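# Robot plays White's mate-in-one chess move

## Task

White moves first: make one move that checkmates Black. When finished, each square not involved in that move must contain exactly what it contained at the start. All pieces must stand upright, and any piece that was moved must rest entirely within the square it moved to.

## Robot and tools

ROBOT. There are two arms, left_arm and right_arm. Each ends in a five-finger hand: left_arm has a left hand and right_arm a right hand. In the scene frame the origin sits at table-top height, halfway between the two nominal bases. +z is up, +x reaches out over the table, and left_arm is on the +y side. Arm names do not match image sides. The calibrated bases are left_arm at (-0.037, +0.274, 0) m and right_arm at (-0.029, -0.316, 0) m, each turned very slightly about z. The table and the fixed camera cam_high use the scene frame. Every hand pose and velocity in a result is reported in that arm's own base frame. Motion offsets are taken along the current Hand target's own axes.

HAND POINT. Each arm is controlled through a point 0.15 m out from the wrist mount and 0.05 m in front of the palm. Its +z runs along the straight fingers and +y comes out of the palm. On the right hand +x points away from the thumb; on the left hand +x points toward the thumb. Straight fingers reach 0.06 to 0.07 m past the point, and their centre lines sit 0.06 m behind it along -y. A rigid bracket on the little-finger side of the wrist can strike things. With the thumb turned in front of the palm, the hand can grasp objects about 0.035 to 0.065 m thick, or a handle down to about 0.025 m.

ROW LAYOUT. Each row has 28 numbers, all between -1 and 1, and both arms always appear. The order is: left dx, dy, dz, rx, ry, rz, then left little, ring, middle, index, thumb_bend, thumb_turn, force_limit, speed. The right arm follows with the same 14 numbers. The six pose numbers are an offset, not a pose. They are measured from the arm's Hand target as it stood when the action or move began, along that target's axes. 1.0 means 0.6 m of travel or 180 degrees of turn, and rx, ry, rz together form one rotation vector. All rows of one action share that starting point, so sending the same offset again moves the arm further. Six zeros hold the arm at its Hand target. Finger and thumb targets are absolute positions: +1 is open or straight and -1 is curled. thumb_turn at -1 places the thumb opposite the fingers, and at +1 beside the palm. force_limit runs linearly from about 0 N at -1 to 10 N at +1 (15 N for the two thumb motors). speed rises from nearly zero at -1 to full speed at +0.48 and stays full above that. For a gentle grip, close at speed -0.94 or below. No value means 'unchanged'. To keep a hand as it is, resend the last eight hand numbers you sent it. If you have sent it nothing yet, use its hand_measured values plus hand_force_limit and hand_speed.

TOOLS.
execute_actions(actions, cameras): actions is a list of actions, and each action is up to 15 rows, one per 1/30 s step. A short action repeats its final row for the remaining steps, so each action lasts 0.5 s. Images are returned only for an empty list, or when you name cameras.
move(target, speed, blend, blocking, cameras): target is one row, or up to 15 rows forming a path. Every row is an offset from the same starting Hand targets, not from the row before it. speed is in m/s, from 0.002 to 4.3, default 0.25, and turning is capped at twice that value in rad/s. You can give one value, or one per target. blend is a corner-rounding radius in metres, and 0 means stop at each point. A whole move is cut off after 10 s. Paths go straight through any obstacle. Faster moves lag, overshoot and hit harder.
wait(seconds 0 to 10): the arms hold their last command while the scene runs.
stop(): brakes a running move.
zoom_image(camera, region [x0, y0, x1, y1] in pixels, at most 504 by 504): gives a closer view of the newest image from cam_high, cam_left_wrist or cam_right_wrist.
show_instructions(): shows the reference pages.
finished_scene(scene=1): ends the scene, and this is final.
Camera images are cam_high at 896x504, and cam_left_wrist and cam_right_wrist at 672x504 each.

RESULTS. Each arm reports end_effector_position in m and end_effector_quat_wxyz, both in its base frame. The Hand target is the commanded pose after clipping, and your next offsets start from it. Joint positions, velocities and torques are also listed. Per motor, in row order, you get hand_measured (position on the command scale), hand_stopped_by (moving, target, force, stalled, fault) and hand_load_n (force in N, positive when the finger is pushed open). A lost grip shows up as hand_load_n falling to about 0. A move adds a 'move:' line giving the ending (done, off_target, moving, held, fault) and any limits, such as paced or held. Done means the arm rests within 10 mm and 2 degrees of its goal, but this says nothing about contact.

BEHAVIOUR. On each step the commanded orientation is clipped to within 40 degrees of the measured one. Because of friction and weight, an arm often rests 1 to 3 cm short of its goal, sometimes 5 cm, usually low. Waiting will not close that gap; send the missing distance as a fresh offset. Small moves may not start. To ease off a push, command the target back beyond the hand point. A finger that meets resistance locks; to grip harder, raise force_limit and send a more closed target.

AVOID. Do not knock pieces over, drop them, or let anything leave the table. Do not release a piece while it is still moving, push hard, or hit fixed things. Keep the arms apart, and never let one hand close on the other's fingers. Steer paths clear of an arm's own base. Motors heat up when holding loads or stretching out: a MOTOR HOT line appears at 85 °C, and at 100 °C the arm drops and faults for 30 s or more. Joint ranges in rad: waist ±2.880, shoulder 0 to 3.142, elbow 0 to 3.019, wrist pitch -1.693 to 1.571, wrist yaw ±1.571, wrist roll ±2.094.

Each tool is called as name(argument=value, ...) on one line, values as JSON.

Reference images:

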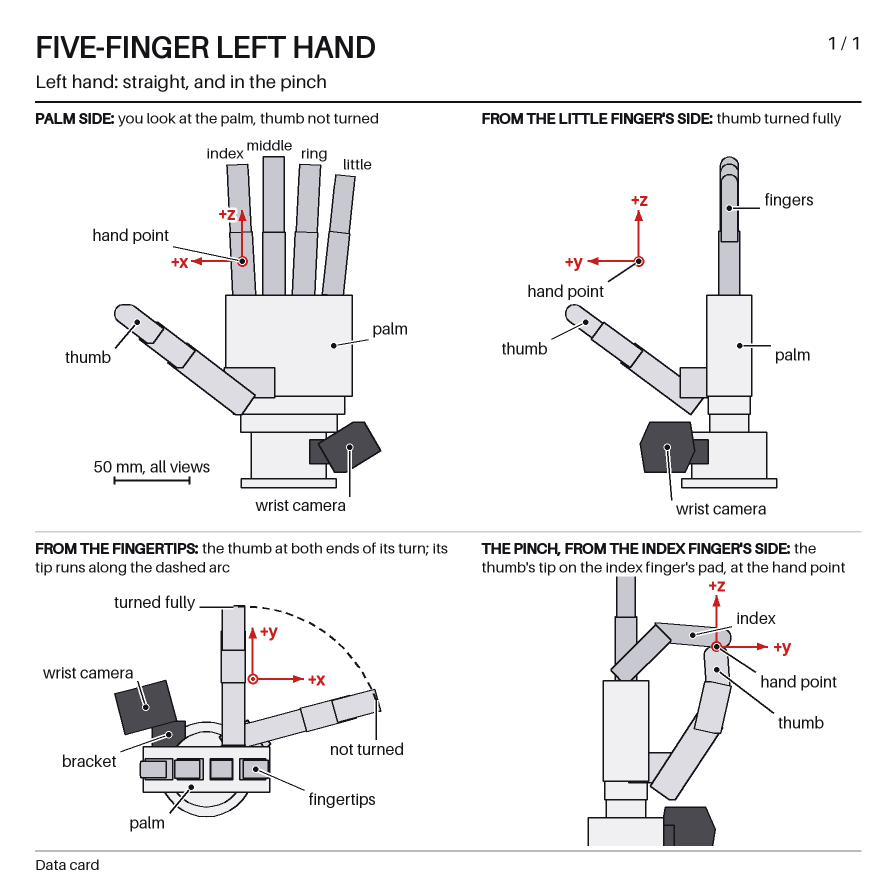

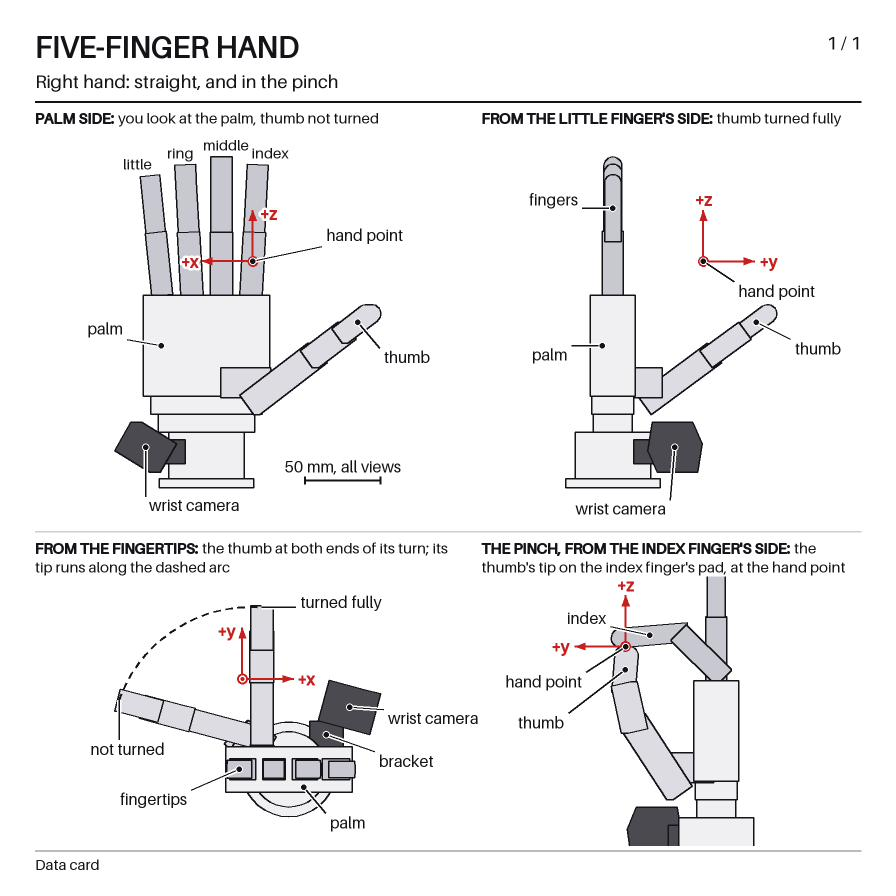

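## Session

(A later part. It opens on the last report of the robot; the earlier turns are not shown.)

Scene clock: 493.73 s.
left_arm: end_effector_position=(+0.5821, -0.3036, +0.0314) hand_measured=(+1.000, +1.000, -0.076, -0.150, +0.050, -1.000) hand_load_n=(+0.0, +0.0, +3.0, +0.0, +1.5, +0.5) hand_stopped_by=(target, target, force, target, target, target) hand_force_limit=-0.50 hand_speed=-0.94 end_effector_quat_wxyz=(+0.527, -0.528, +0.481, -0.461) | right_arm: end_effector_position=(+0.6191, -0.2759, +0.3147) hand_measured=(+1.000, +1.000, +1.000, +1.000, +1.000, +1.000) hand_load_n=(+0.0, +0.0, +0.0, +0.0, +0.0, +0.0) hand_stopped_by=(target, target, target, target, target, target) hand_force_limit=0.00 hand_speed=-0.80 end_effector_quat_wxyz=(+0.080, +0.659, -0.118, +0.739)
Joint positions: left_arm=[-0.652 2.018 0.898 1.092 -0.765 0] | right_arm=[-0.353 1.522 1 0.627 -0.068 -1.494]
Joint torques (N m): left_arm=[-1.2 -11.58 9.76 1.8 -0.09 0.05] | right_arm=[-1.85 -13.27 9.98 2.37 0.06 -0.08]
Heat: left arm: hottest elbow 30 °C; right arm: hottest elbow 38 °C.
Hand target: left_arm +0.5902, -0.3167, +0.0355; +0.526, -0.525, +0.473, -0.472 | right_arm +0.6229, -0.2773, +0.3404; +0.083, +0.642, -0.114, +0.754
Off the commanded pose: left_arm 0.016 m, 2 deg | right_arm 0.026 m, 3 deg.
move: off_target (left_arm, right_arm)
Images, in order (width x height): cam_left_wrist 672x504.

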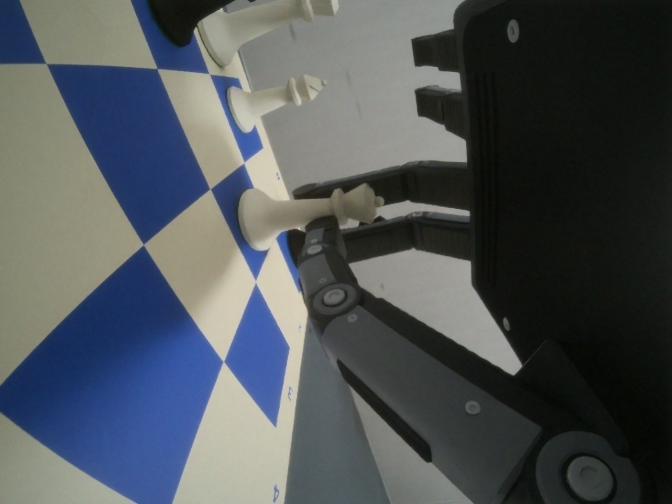

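move(target=[0,0,0,0,0,0,1,1,0.3,0.3,0.05,-1,-0.5,-0.85,0,0,0,0,0,0,1,1,1,1,1,1,0,-0.8], speed=0.04, cameras=["cam_left_wrist"])

zoom_image(camera="cam_left_wrist", region=[140, 60, 400, 330])

Scene clock: 499.33 s.
left_arm: end_effector_position=(+0.5816, -0.3032, +0.0276) hand_measured=(+1.000, +1.000, +0.300, +0.300, +0.050, -1.000) hand_load_n=(+0.0, +0.0, +0.0, +0.0, +0.0, +0.0) hand_stopped_by=(target, target, target, target, target, target) hand_force_limit=-0.50 hand_speed=-0.85 end_effector_quat_wxyz=(+0.527, -0.528, +0.483, -0.458) | right_arm: end_effector_position=(+0.6191, -0.2759, +0.3147) hand_measured=(+1.000, +1.000, +1.000, +1.000, +1.000, +1.000) hand_load_n=(+0.0, +0.0, +0.0, +0.0, +0.0, +0.0) hand_stopped_by=(target, target, target, target, target, target) hand_force_limit=0.00 hand_speed=-0.80 end_effector_quat_wxyz=(+0.080, +0.659, -0.118, +0.739)
Joint positions: left_arm=[-0.652 2.024 0.898 1.092 -0.765 0] | right_arm=[-0.353 1.522 1 0.627 -0.068 -1.494]
Joint torques (N m): left_arm=[-1.32 -12.22 9.74 1.69 -0.1 0.07] | right_arm=[-1.9 -13.27 9.96 2.36 0.06 -0.08]
Heat: left arm: hottest elbow 30 °C; right arm: hottest elbow 38 °C.
Hand target: left_arm +0.5902, -0.3166, +0.0353; +0.526, -0.525, +0.474, -0.472 | right_arm +0.6229, -0.2773, +0.3404; +0.083, +0.642, -0.114, +0.754
Off the commanded pose: left_arm 0.018 m, 2 deg | right_arm 0.026 m, 3 deg.
move: off_target (left_arm, right_arm)
Images, in order (width x height): cam_left_wrist 672x504.

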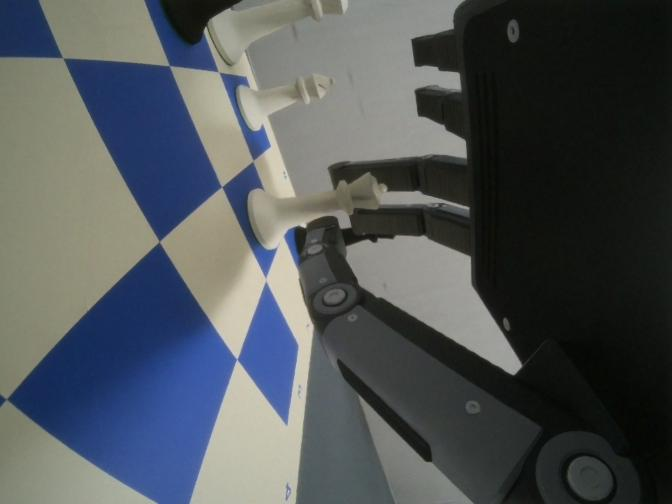

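Scaled by 1.867 from the camera's 672x504 image, which has a finer 960x720 frame.

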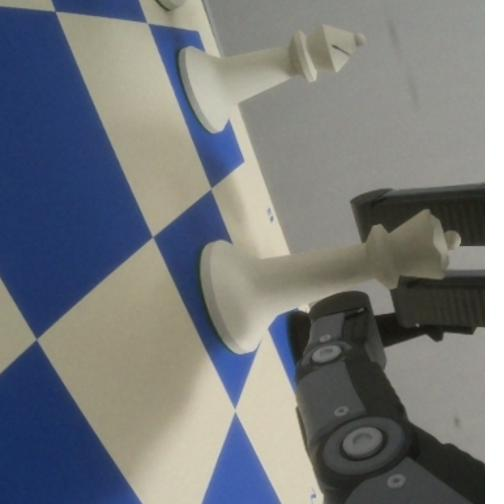

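move(target=[[0,0,0,0,0,0,1,1,0.42,0.42,0.05,-1,-0.5,-0.5,0,0,0,0,0,0,1,1,1,1,1,1,0,-0.8],[0,0,-0.015,0,0,0,1,1,0.42,0.42,0.05,-1,-0.5,-0.5,0,0,0,0,0,0,1,1,1,1,1,1,0,-0.8]], speed=0.04, cameras=["cam_left_wrist"])

zoom_image(camera="cam_left_wrist", region=[140, 60, 400, 330])

Scene clock: 505.70 s.
left_arm: end_effector_position=(+0.5782, -0.3084, +0.0293) hand_measured=(+1.000, +1.000, +0.420, +0.420, +0.050, -1.000) hand_load_n=(+0.0, +0.0, +0.0, +0.0, +0.0, +0.0) hand_stopped_by=(target, target, target, target, target, target) hand_force_limit=-0.50 hand_speed=-0.50 end_effector_quat_wxyz=(+0.527, -0.528, +0.481, -0.461) | right_arm: end_effector_position=(+0.6191, -0.2759, +0.3147) hand_measured=(+1.000, +1.000, +1.000, +1.000, +1.000, +1.000) hand_load_n=(+0.0, +0.0, +0.0, +0.0, +0.0, +0.0) hand_stopped_by=(target, target, target, target, target, target) hand_force_limit=0.00 hand_speed=-0.80 end_effector_quat_wxyz=(+0.080, +0.659, -0.118, +0.739)
Joint positions: left_arm=[-0.664 2.024 0.898 1.099 -0.777 0] | right_arm=[-0.353 1.522 1 0.627 -0.068 -1.494]
Joint torques (N m): left_arm=[-0.85 -12.81 8.01 1.83 -0.1 0.05] | right_arm=[-1.85 -13.27 9.99 2.37 0.05 -0.08]
Heat: left arm: hottest elbow 30 °C; right arm: hottest elbow 38 °C.
Hand target: left_arm +0.5813, -0.3175, +0.0353; +0.526, -0.525, +0.474, -0.472 | right_arm +0.6229, -0.2773, +0.3404; +0.083, +0.642, -0.114, +0.754
Off the commanded pose: left_arm 0.011 m, 2 deg | right_arm 0.026 m, 3 deg.
move: off_target (left_arm, right_arm)
Images, in order (width x height): cam_left_wrist 672x504.

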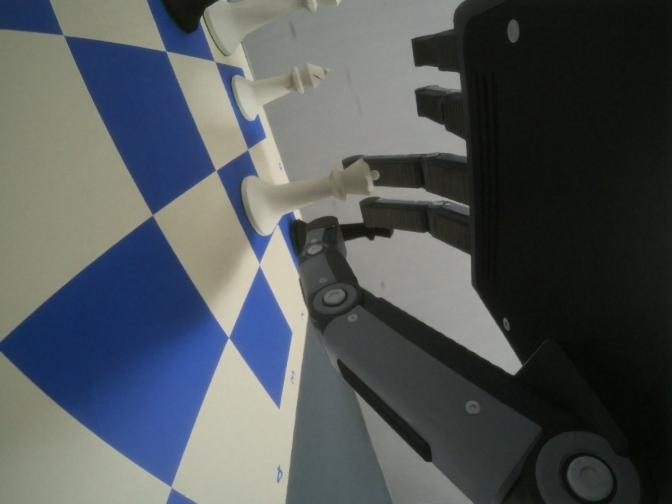

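Scaled by 1.867 from the camera's 672x504 image, which has a finer 960x720 frame.

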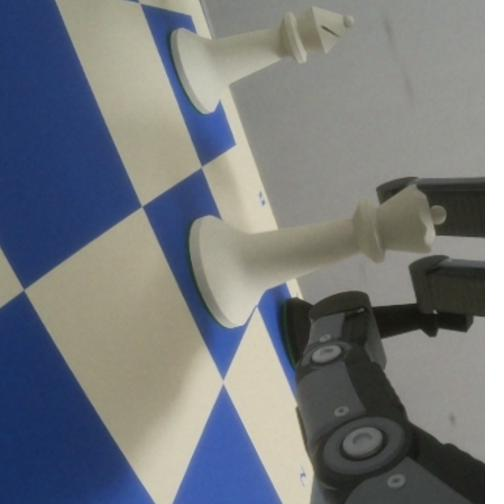

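zoom_image(camera="cam_left_wrist", region=[280, 170, 420, 290])

zoom_image(camera="cam_left_wrist", region=[130, 0, 430, 300])

Scaled by 3.600 from the camera's 672x504 image, which has a finer 960x720 frame.

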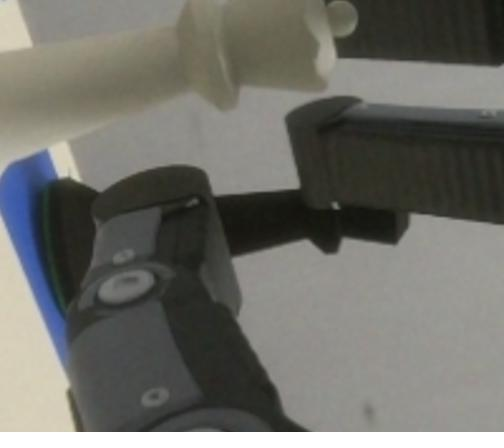

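Scaled by 1.680 from the camera's 672x504 image, which has a finer 960x720 frame.

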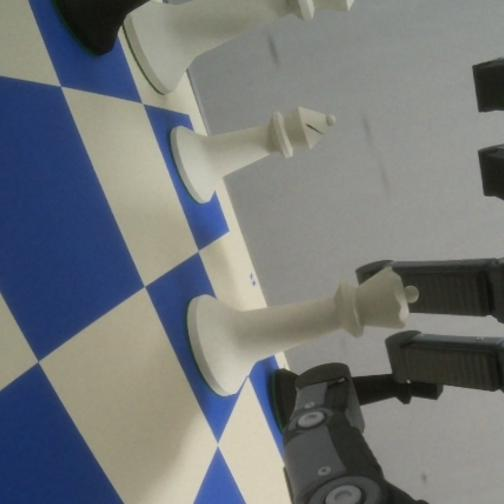

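move(target=[[0,0,0,0,0,0,1,1,0.42,0.15,0.05,-1,-0.5,-0.5,0,0,0,0,0,0,1,1,1,1,1,1,0,-0.8],[-0.004,0,-0.008,0,0,0,1,1,0.42,0.15,0.05,-1,-0.5,-0.5,0,0,0,0,0,0,1,1,1,1,1,1,0,-0.8]], speed=0.04, cameras=["cam_left_wrist"])

zoom_image(camera="cam_left_wrist", region=[140, 60, 400, 330])

Scene clock: 526.73 s.
left_arm: end_effector_position=(+0.5779, -0.3097, +0.0314) hand_measured=(+1.000, +1.000, +0.420, +0.150, +0.050, -1.000) hand_load_n=(+0.0, +0.0, +0.0, +0.0, +0.0, +0.0) hand_stopped_by=(target, target, target, target, target, target) hand_force_limit=-0.50 hand_speed=-0.50 end_effector_quat_wxyz=(+0.527, -0.528, +0.478, -0.464) | right_arm: end_effector_position=(+0.6191, -0.2759, +0.3147) hand_measured=(+1.000, +1.000, +1.000, +1.000, +1.000, +1.000) hand_load_n=(+0.0, +0.0, +0.0, +0.0, +0.0, +0.0) hand_stopped_by=(target, target, target, target, target, target) hand_force_limit=0.00 hand_speed=-0.80 end_effector_quat_wxyz=(+0.080, +0.659, -0.118, +0.739)
Joint positions: left_arm=[-0.667 2.024 0.898 1.108 -0.78 0] | right_arm=[-0.353 1.522 1 0.627 -0.068 -1.494]
Joint torques (N m): left_arm=[-1.14 -13.1 6.61 1.8 -0.12 0.05] | right_arm=[-1.9 -13.27 9.98 2.37 0.05 -0.07]
Heat: left arm: hottest waist 29 °C; right arm: hottest elbow 38 °C.
Hand target: left_arm +0.5763, -0.3156, +0.0354; +0.526, -0.525, +0.473, -0.472 | right_arm +0.6229, -0.2773, +0.3404; +0.083, +0.642, -0.114, +0.754
Off the commanded pose: left_arm 0.007 m, 1 deg | right_arm 0.026 m, 3 deg.
move: off_target (right_arm)
Images, in order (width x height): cam_left_wrist 672x504.

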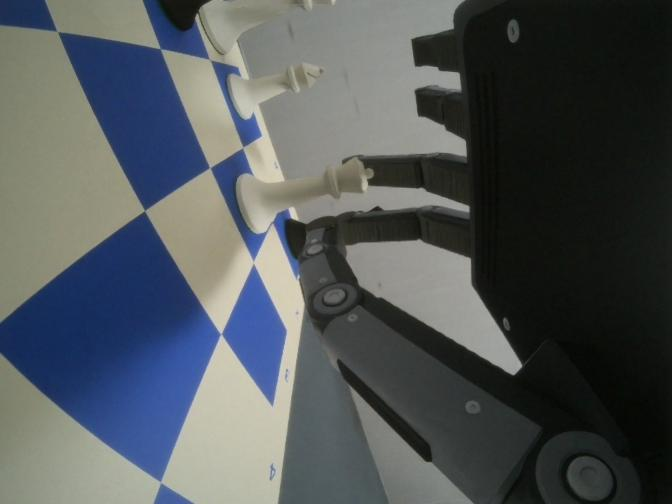

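Scaled by 1.867 from the camera's 672x504 image, which has a finer 960x720 frame.

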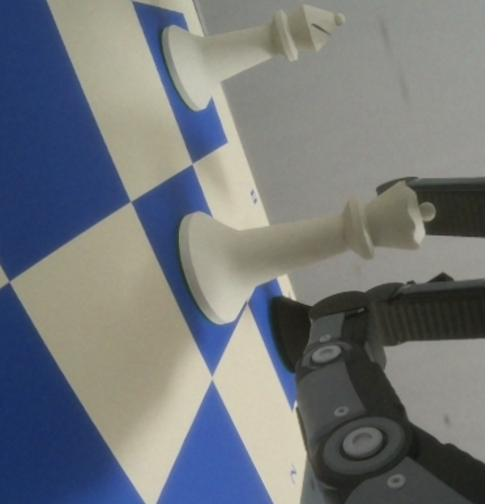

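zoom_image(camera="cam_left_wrist", region=[280, 170, 420, 290])

Scaled by 3.600 from the camera's 672x504 image, which has a finer 960x720 frame.

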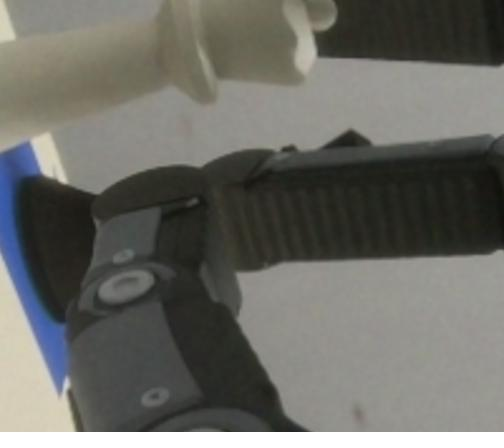

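move(target=[-0.004,0,-0.015,0,0,0,1,1,0.42,0.15,0.05,-1,-0.5,-0.5,0,0,0,0,0,0,1,1,1,1,1,1,0,-0.8], speed=0.04, cameras=["cam_left_wrist"])

Scene clock: 544.30 s.
left_arm: end_effector_position=(+0.5692, -0.3089, +0.0269) hand_measured=(+1.000, +1.000, +0.420, +0.150, +0.050, -1.000) hand_load_n=(+0.0, +0.0, -0.5, +0.0, +0.0, +0.5) hand_stopped_by=(target, target, target, target, target, target) hand_force_limit=-0.50 hand_speed=-0.50 end_effector_quat_wxyz=(+0.527, -0.528, +0.480, -0.462) | right_arm: end_effector_position=(+0.6191, -0.2759, +0.3147) hand_measured=(+1.000, +1.000, +1.000, +1.000, +1.000, +1.000) hand_load_n=(+0.0, +0.0, +0.0, +0.0, +0.0, +0.0) hand_stopped_by=(target, target, target, target, target, target) hand_force_limit=0.00 hand_speed=-0.80 end_effector_quat_wxyz=(+0.080, +0.659, -0.118, +0.739)
Joint positions: left_arm=[-0.677 2.024 0.878 1.122 -0.79 0] | right_arm=[-0.353 1.522 1 0.627 -0.068 -1.494]
Joint torques (N m): left_arm=[-1.2 -13.68 6.09 1.81 -0.09 0.04] | right_arm=[-1.85 -13.33 9.99 2.37 0.06 -0.07]
Heat: left arm: hottest elbow 29 °C; right arm: hottest elbow 38 °C.
Hand target: left_arm +0.5671, -0.3142, +0.0354; +0.526, -0.525, +0.473, -0.472 | right_arm +0.6229, -0.2773, +0.3404; +0.083, +0.642, -0.114, +0.754
Off the commanded pose: left_arm 0.010 m, 1 deg | right_arm 0.026 m, 3 deg.
move: off_target (right_arm)
Images, in order (width x height): cam_left_wrist 672x504.

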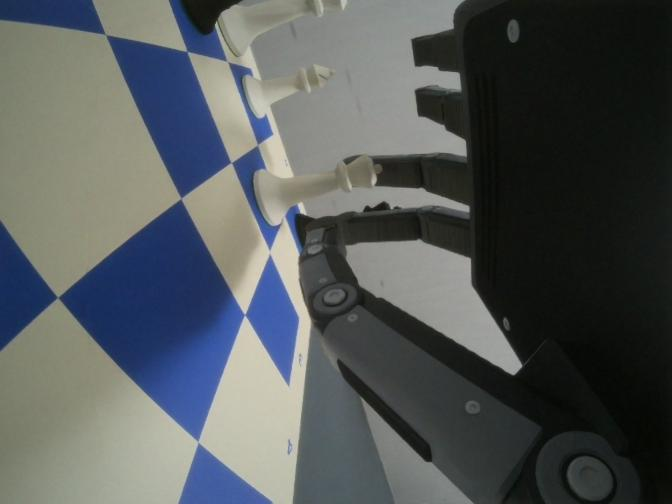

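move(target=[0,-0.15,0,0,0,0,1,1,0.42,0.15,0.05,-1,-0.5,-0.5,0,0,0,0,0,0,1,1,1,1,1,1,0,-0.8], speed=0.06, cameras=["cam_left_wrist"])

zoom_image(camera="cam_left_wrist", region=[80, 0, 380, 330])

Scene clock: 549.67 s.
left_arm: end_effector_position=(+0.5670, -0.3071, +0.1065) hand_measured=(+1.000, +1.000, +0.420, +0.150, +0.050, -1.000) hand_load_n=(+0.0, +0.0, +0.0, +0.0, +0.0, +0.0) hand_stopped_by=(target, target, target, target, target, target) hand_force_limit=-0.50 hand_speed=-0.50 end_effector_quat_wxyz=(+0.527, -0.528, +0.482, -0.460) | right_arm: end_effector_position=(+0.6191, -0.2759, +0.3147) hand_measured=(+1.000, +1.000, +1.000, +1.000, +1.000, +1.000) hand_load_n=(+0.0, +0.0, +0.0, +0.0, +0.0, +0.0) hand_stopped_by=(target, target, target, target, target, target) hand_force_limit=0.00 hand_speed=-0.80 end_effector_quat_wxyz=(+0.080, +0.659, -0.118, +0.739)
Joint positions: left_arm=[-0.677 1.811 0.872 0.909 -0.79 0] | right_arm=[-0.353 1.522 1 0.627 -0.068 -1.494]
Joint torques (N m): left_arm=[-1.26 -14.1 8.98 0.98 -0.11 0.07] | right_arm=[-1.9 -13.33 9.99 2.37 0.06 -0.07]
Heat: left arm: hottest elbow 29 °C; right arm: hottest elbow 38 °C.
Hand target: left_arm +0.5672, -0.3144, +0.1256; +0.526, -0.525, +0.473, -0.472 | right_arm +0.6229, -0.2773, +0.3404; +0.083, +0.642, -0.114, +0.754
Off the commanded pose: left_arm 0.020 m, 2 deg | right_arm 0.026 m, 3 deg.
move: off_target (left_arm, right_arm)
Images, in order (width x height): cam_left_wrist 672x504.

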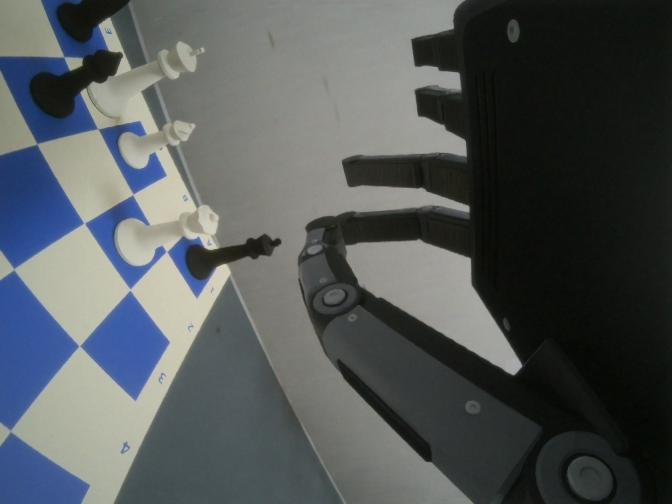

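Scaled by 1.527 from the camera's 672x504 image, which has a finer 960x720 frame.

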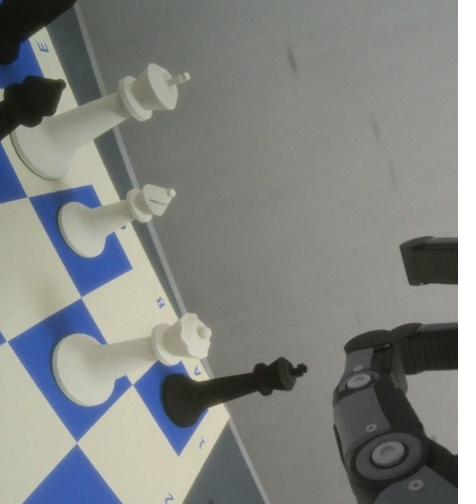

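move(target=[-0.129,-0.133,-0.271,0,0,0,1,1,0.42,0.15,0.05,-1,-0.5,-0.5,0,0,0,0,0,0,1,1,1,1,1,1,0,-0.8], speed=0.15, cameras=["cam_high","cam_left_wrist"])

zoom_image(camera="cam_high", region=[400, 205, 540, 335])

zoom_image(camera="cam_left_wrist", region=[0, 0, 300, 400])

Scene clock: 554.63 s.
left_arm: end_effector_position=(+0.4009, -0.2535, +0.2004) hand_measured=(+1.000, +1.000, +0.420, +0.150, +0.050, -1.000) hand_load_n=(-0.5, +0.0, -0.5, +0.0, +0.0, +0.0) hand_stopped_by=(target, target, target, target, target, target) hand_force_limit=-0.50 hand_speed=-0.50 end_effector_quat_wxyz=(+0.528, -0.527, +0.475, -0.468) | right_arm: end_effector_position=(+0.6191, -0.2759, +0.3147) hand_measured=(+1.000, +1.000, +1.000, +1.000, +1.000, +1.000) hand_load_n=(+0.0, +0.0, +0.0, +0.0, +0.0, +0.0) hand_stopped_by=(target, target, target, target, target, target) hand_force_limit=0.00 hand_speed=-0.80 end_effector_quat_wxyz=(+0.080, +0.659, -0.118, +0.739)
Joint positions: left_arm=[-0.873 1.215 0.513 0.691 -0.985 0] | right_arm=[-0.353 1.522 1 0.627 -0.068 -1.494]
Joint torques (N m): left_arm=[-1.14 -6.59 9.33 0.84 -0.09 0.06] | right_arm=[-1.85 -13.22 9.96 2.37 0.05 -0.08]
Heat: left arm: hottest elbow 29 °C; right arm: hottest elbow 38 °C.
Hand target: left_arm +0.3974, -0.2547, +0.2055; +0.526, -0.525, +0.473, -0.472 | right_arm +0.6229, -0.2773, +0.3404; +0.083, +0.642, -0.114, +0.754
Off the commanded pose: left_arm 0.006 m, 1 deg | right_arm 0.026 m, 3 deg.
move: off_target (right_arm)
Images, in order (width x height): cam_high 896x504, cam_left_wrist 672x504.

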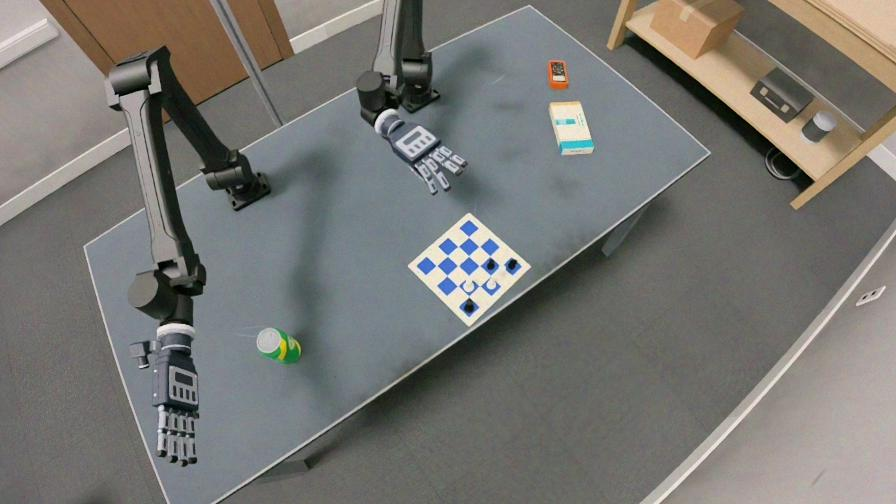

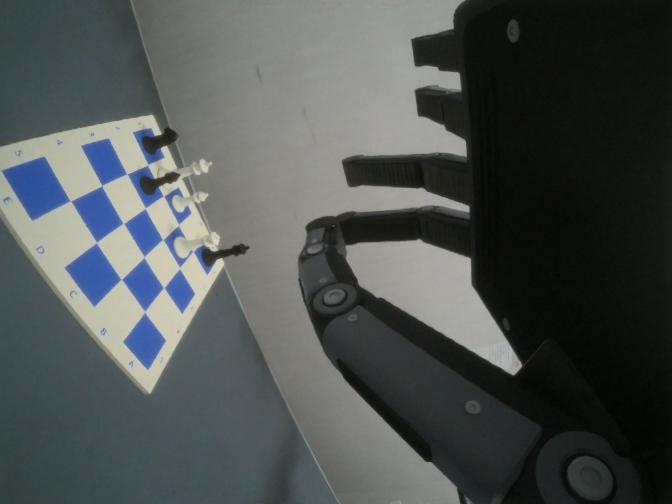

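Scaled by 3.600 from the camera's 896x504 image, which has a finer 1280x720 frame.

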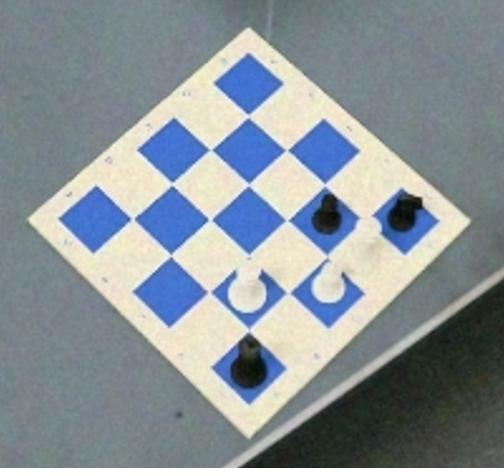

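Scaled by 1.260 from the camera's 672x504 image, which has a finer 960x720 frame.

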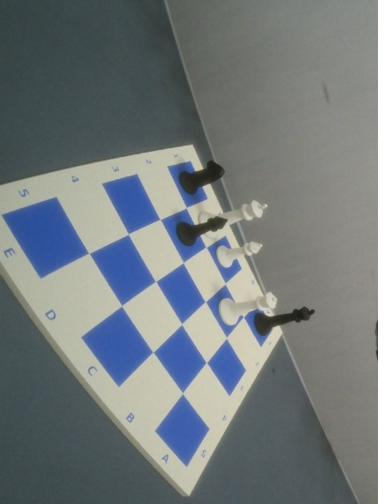

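finished_scene(scene=1)

The scene is finished: the task was done.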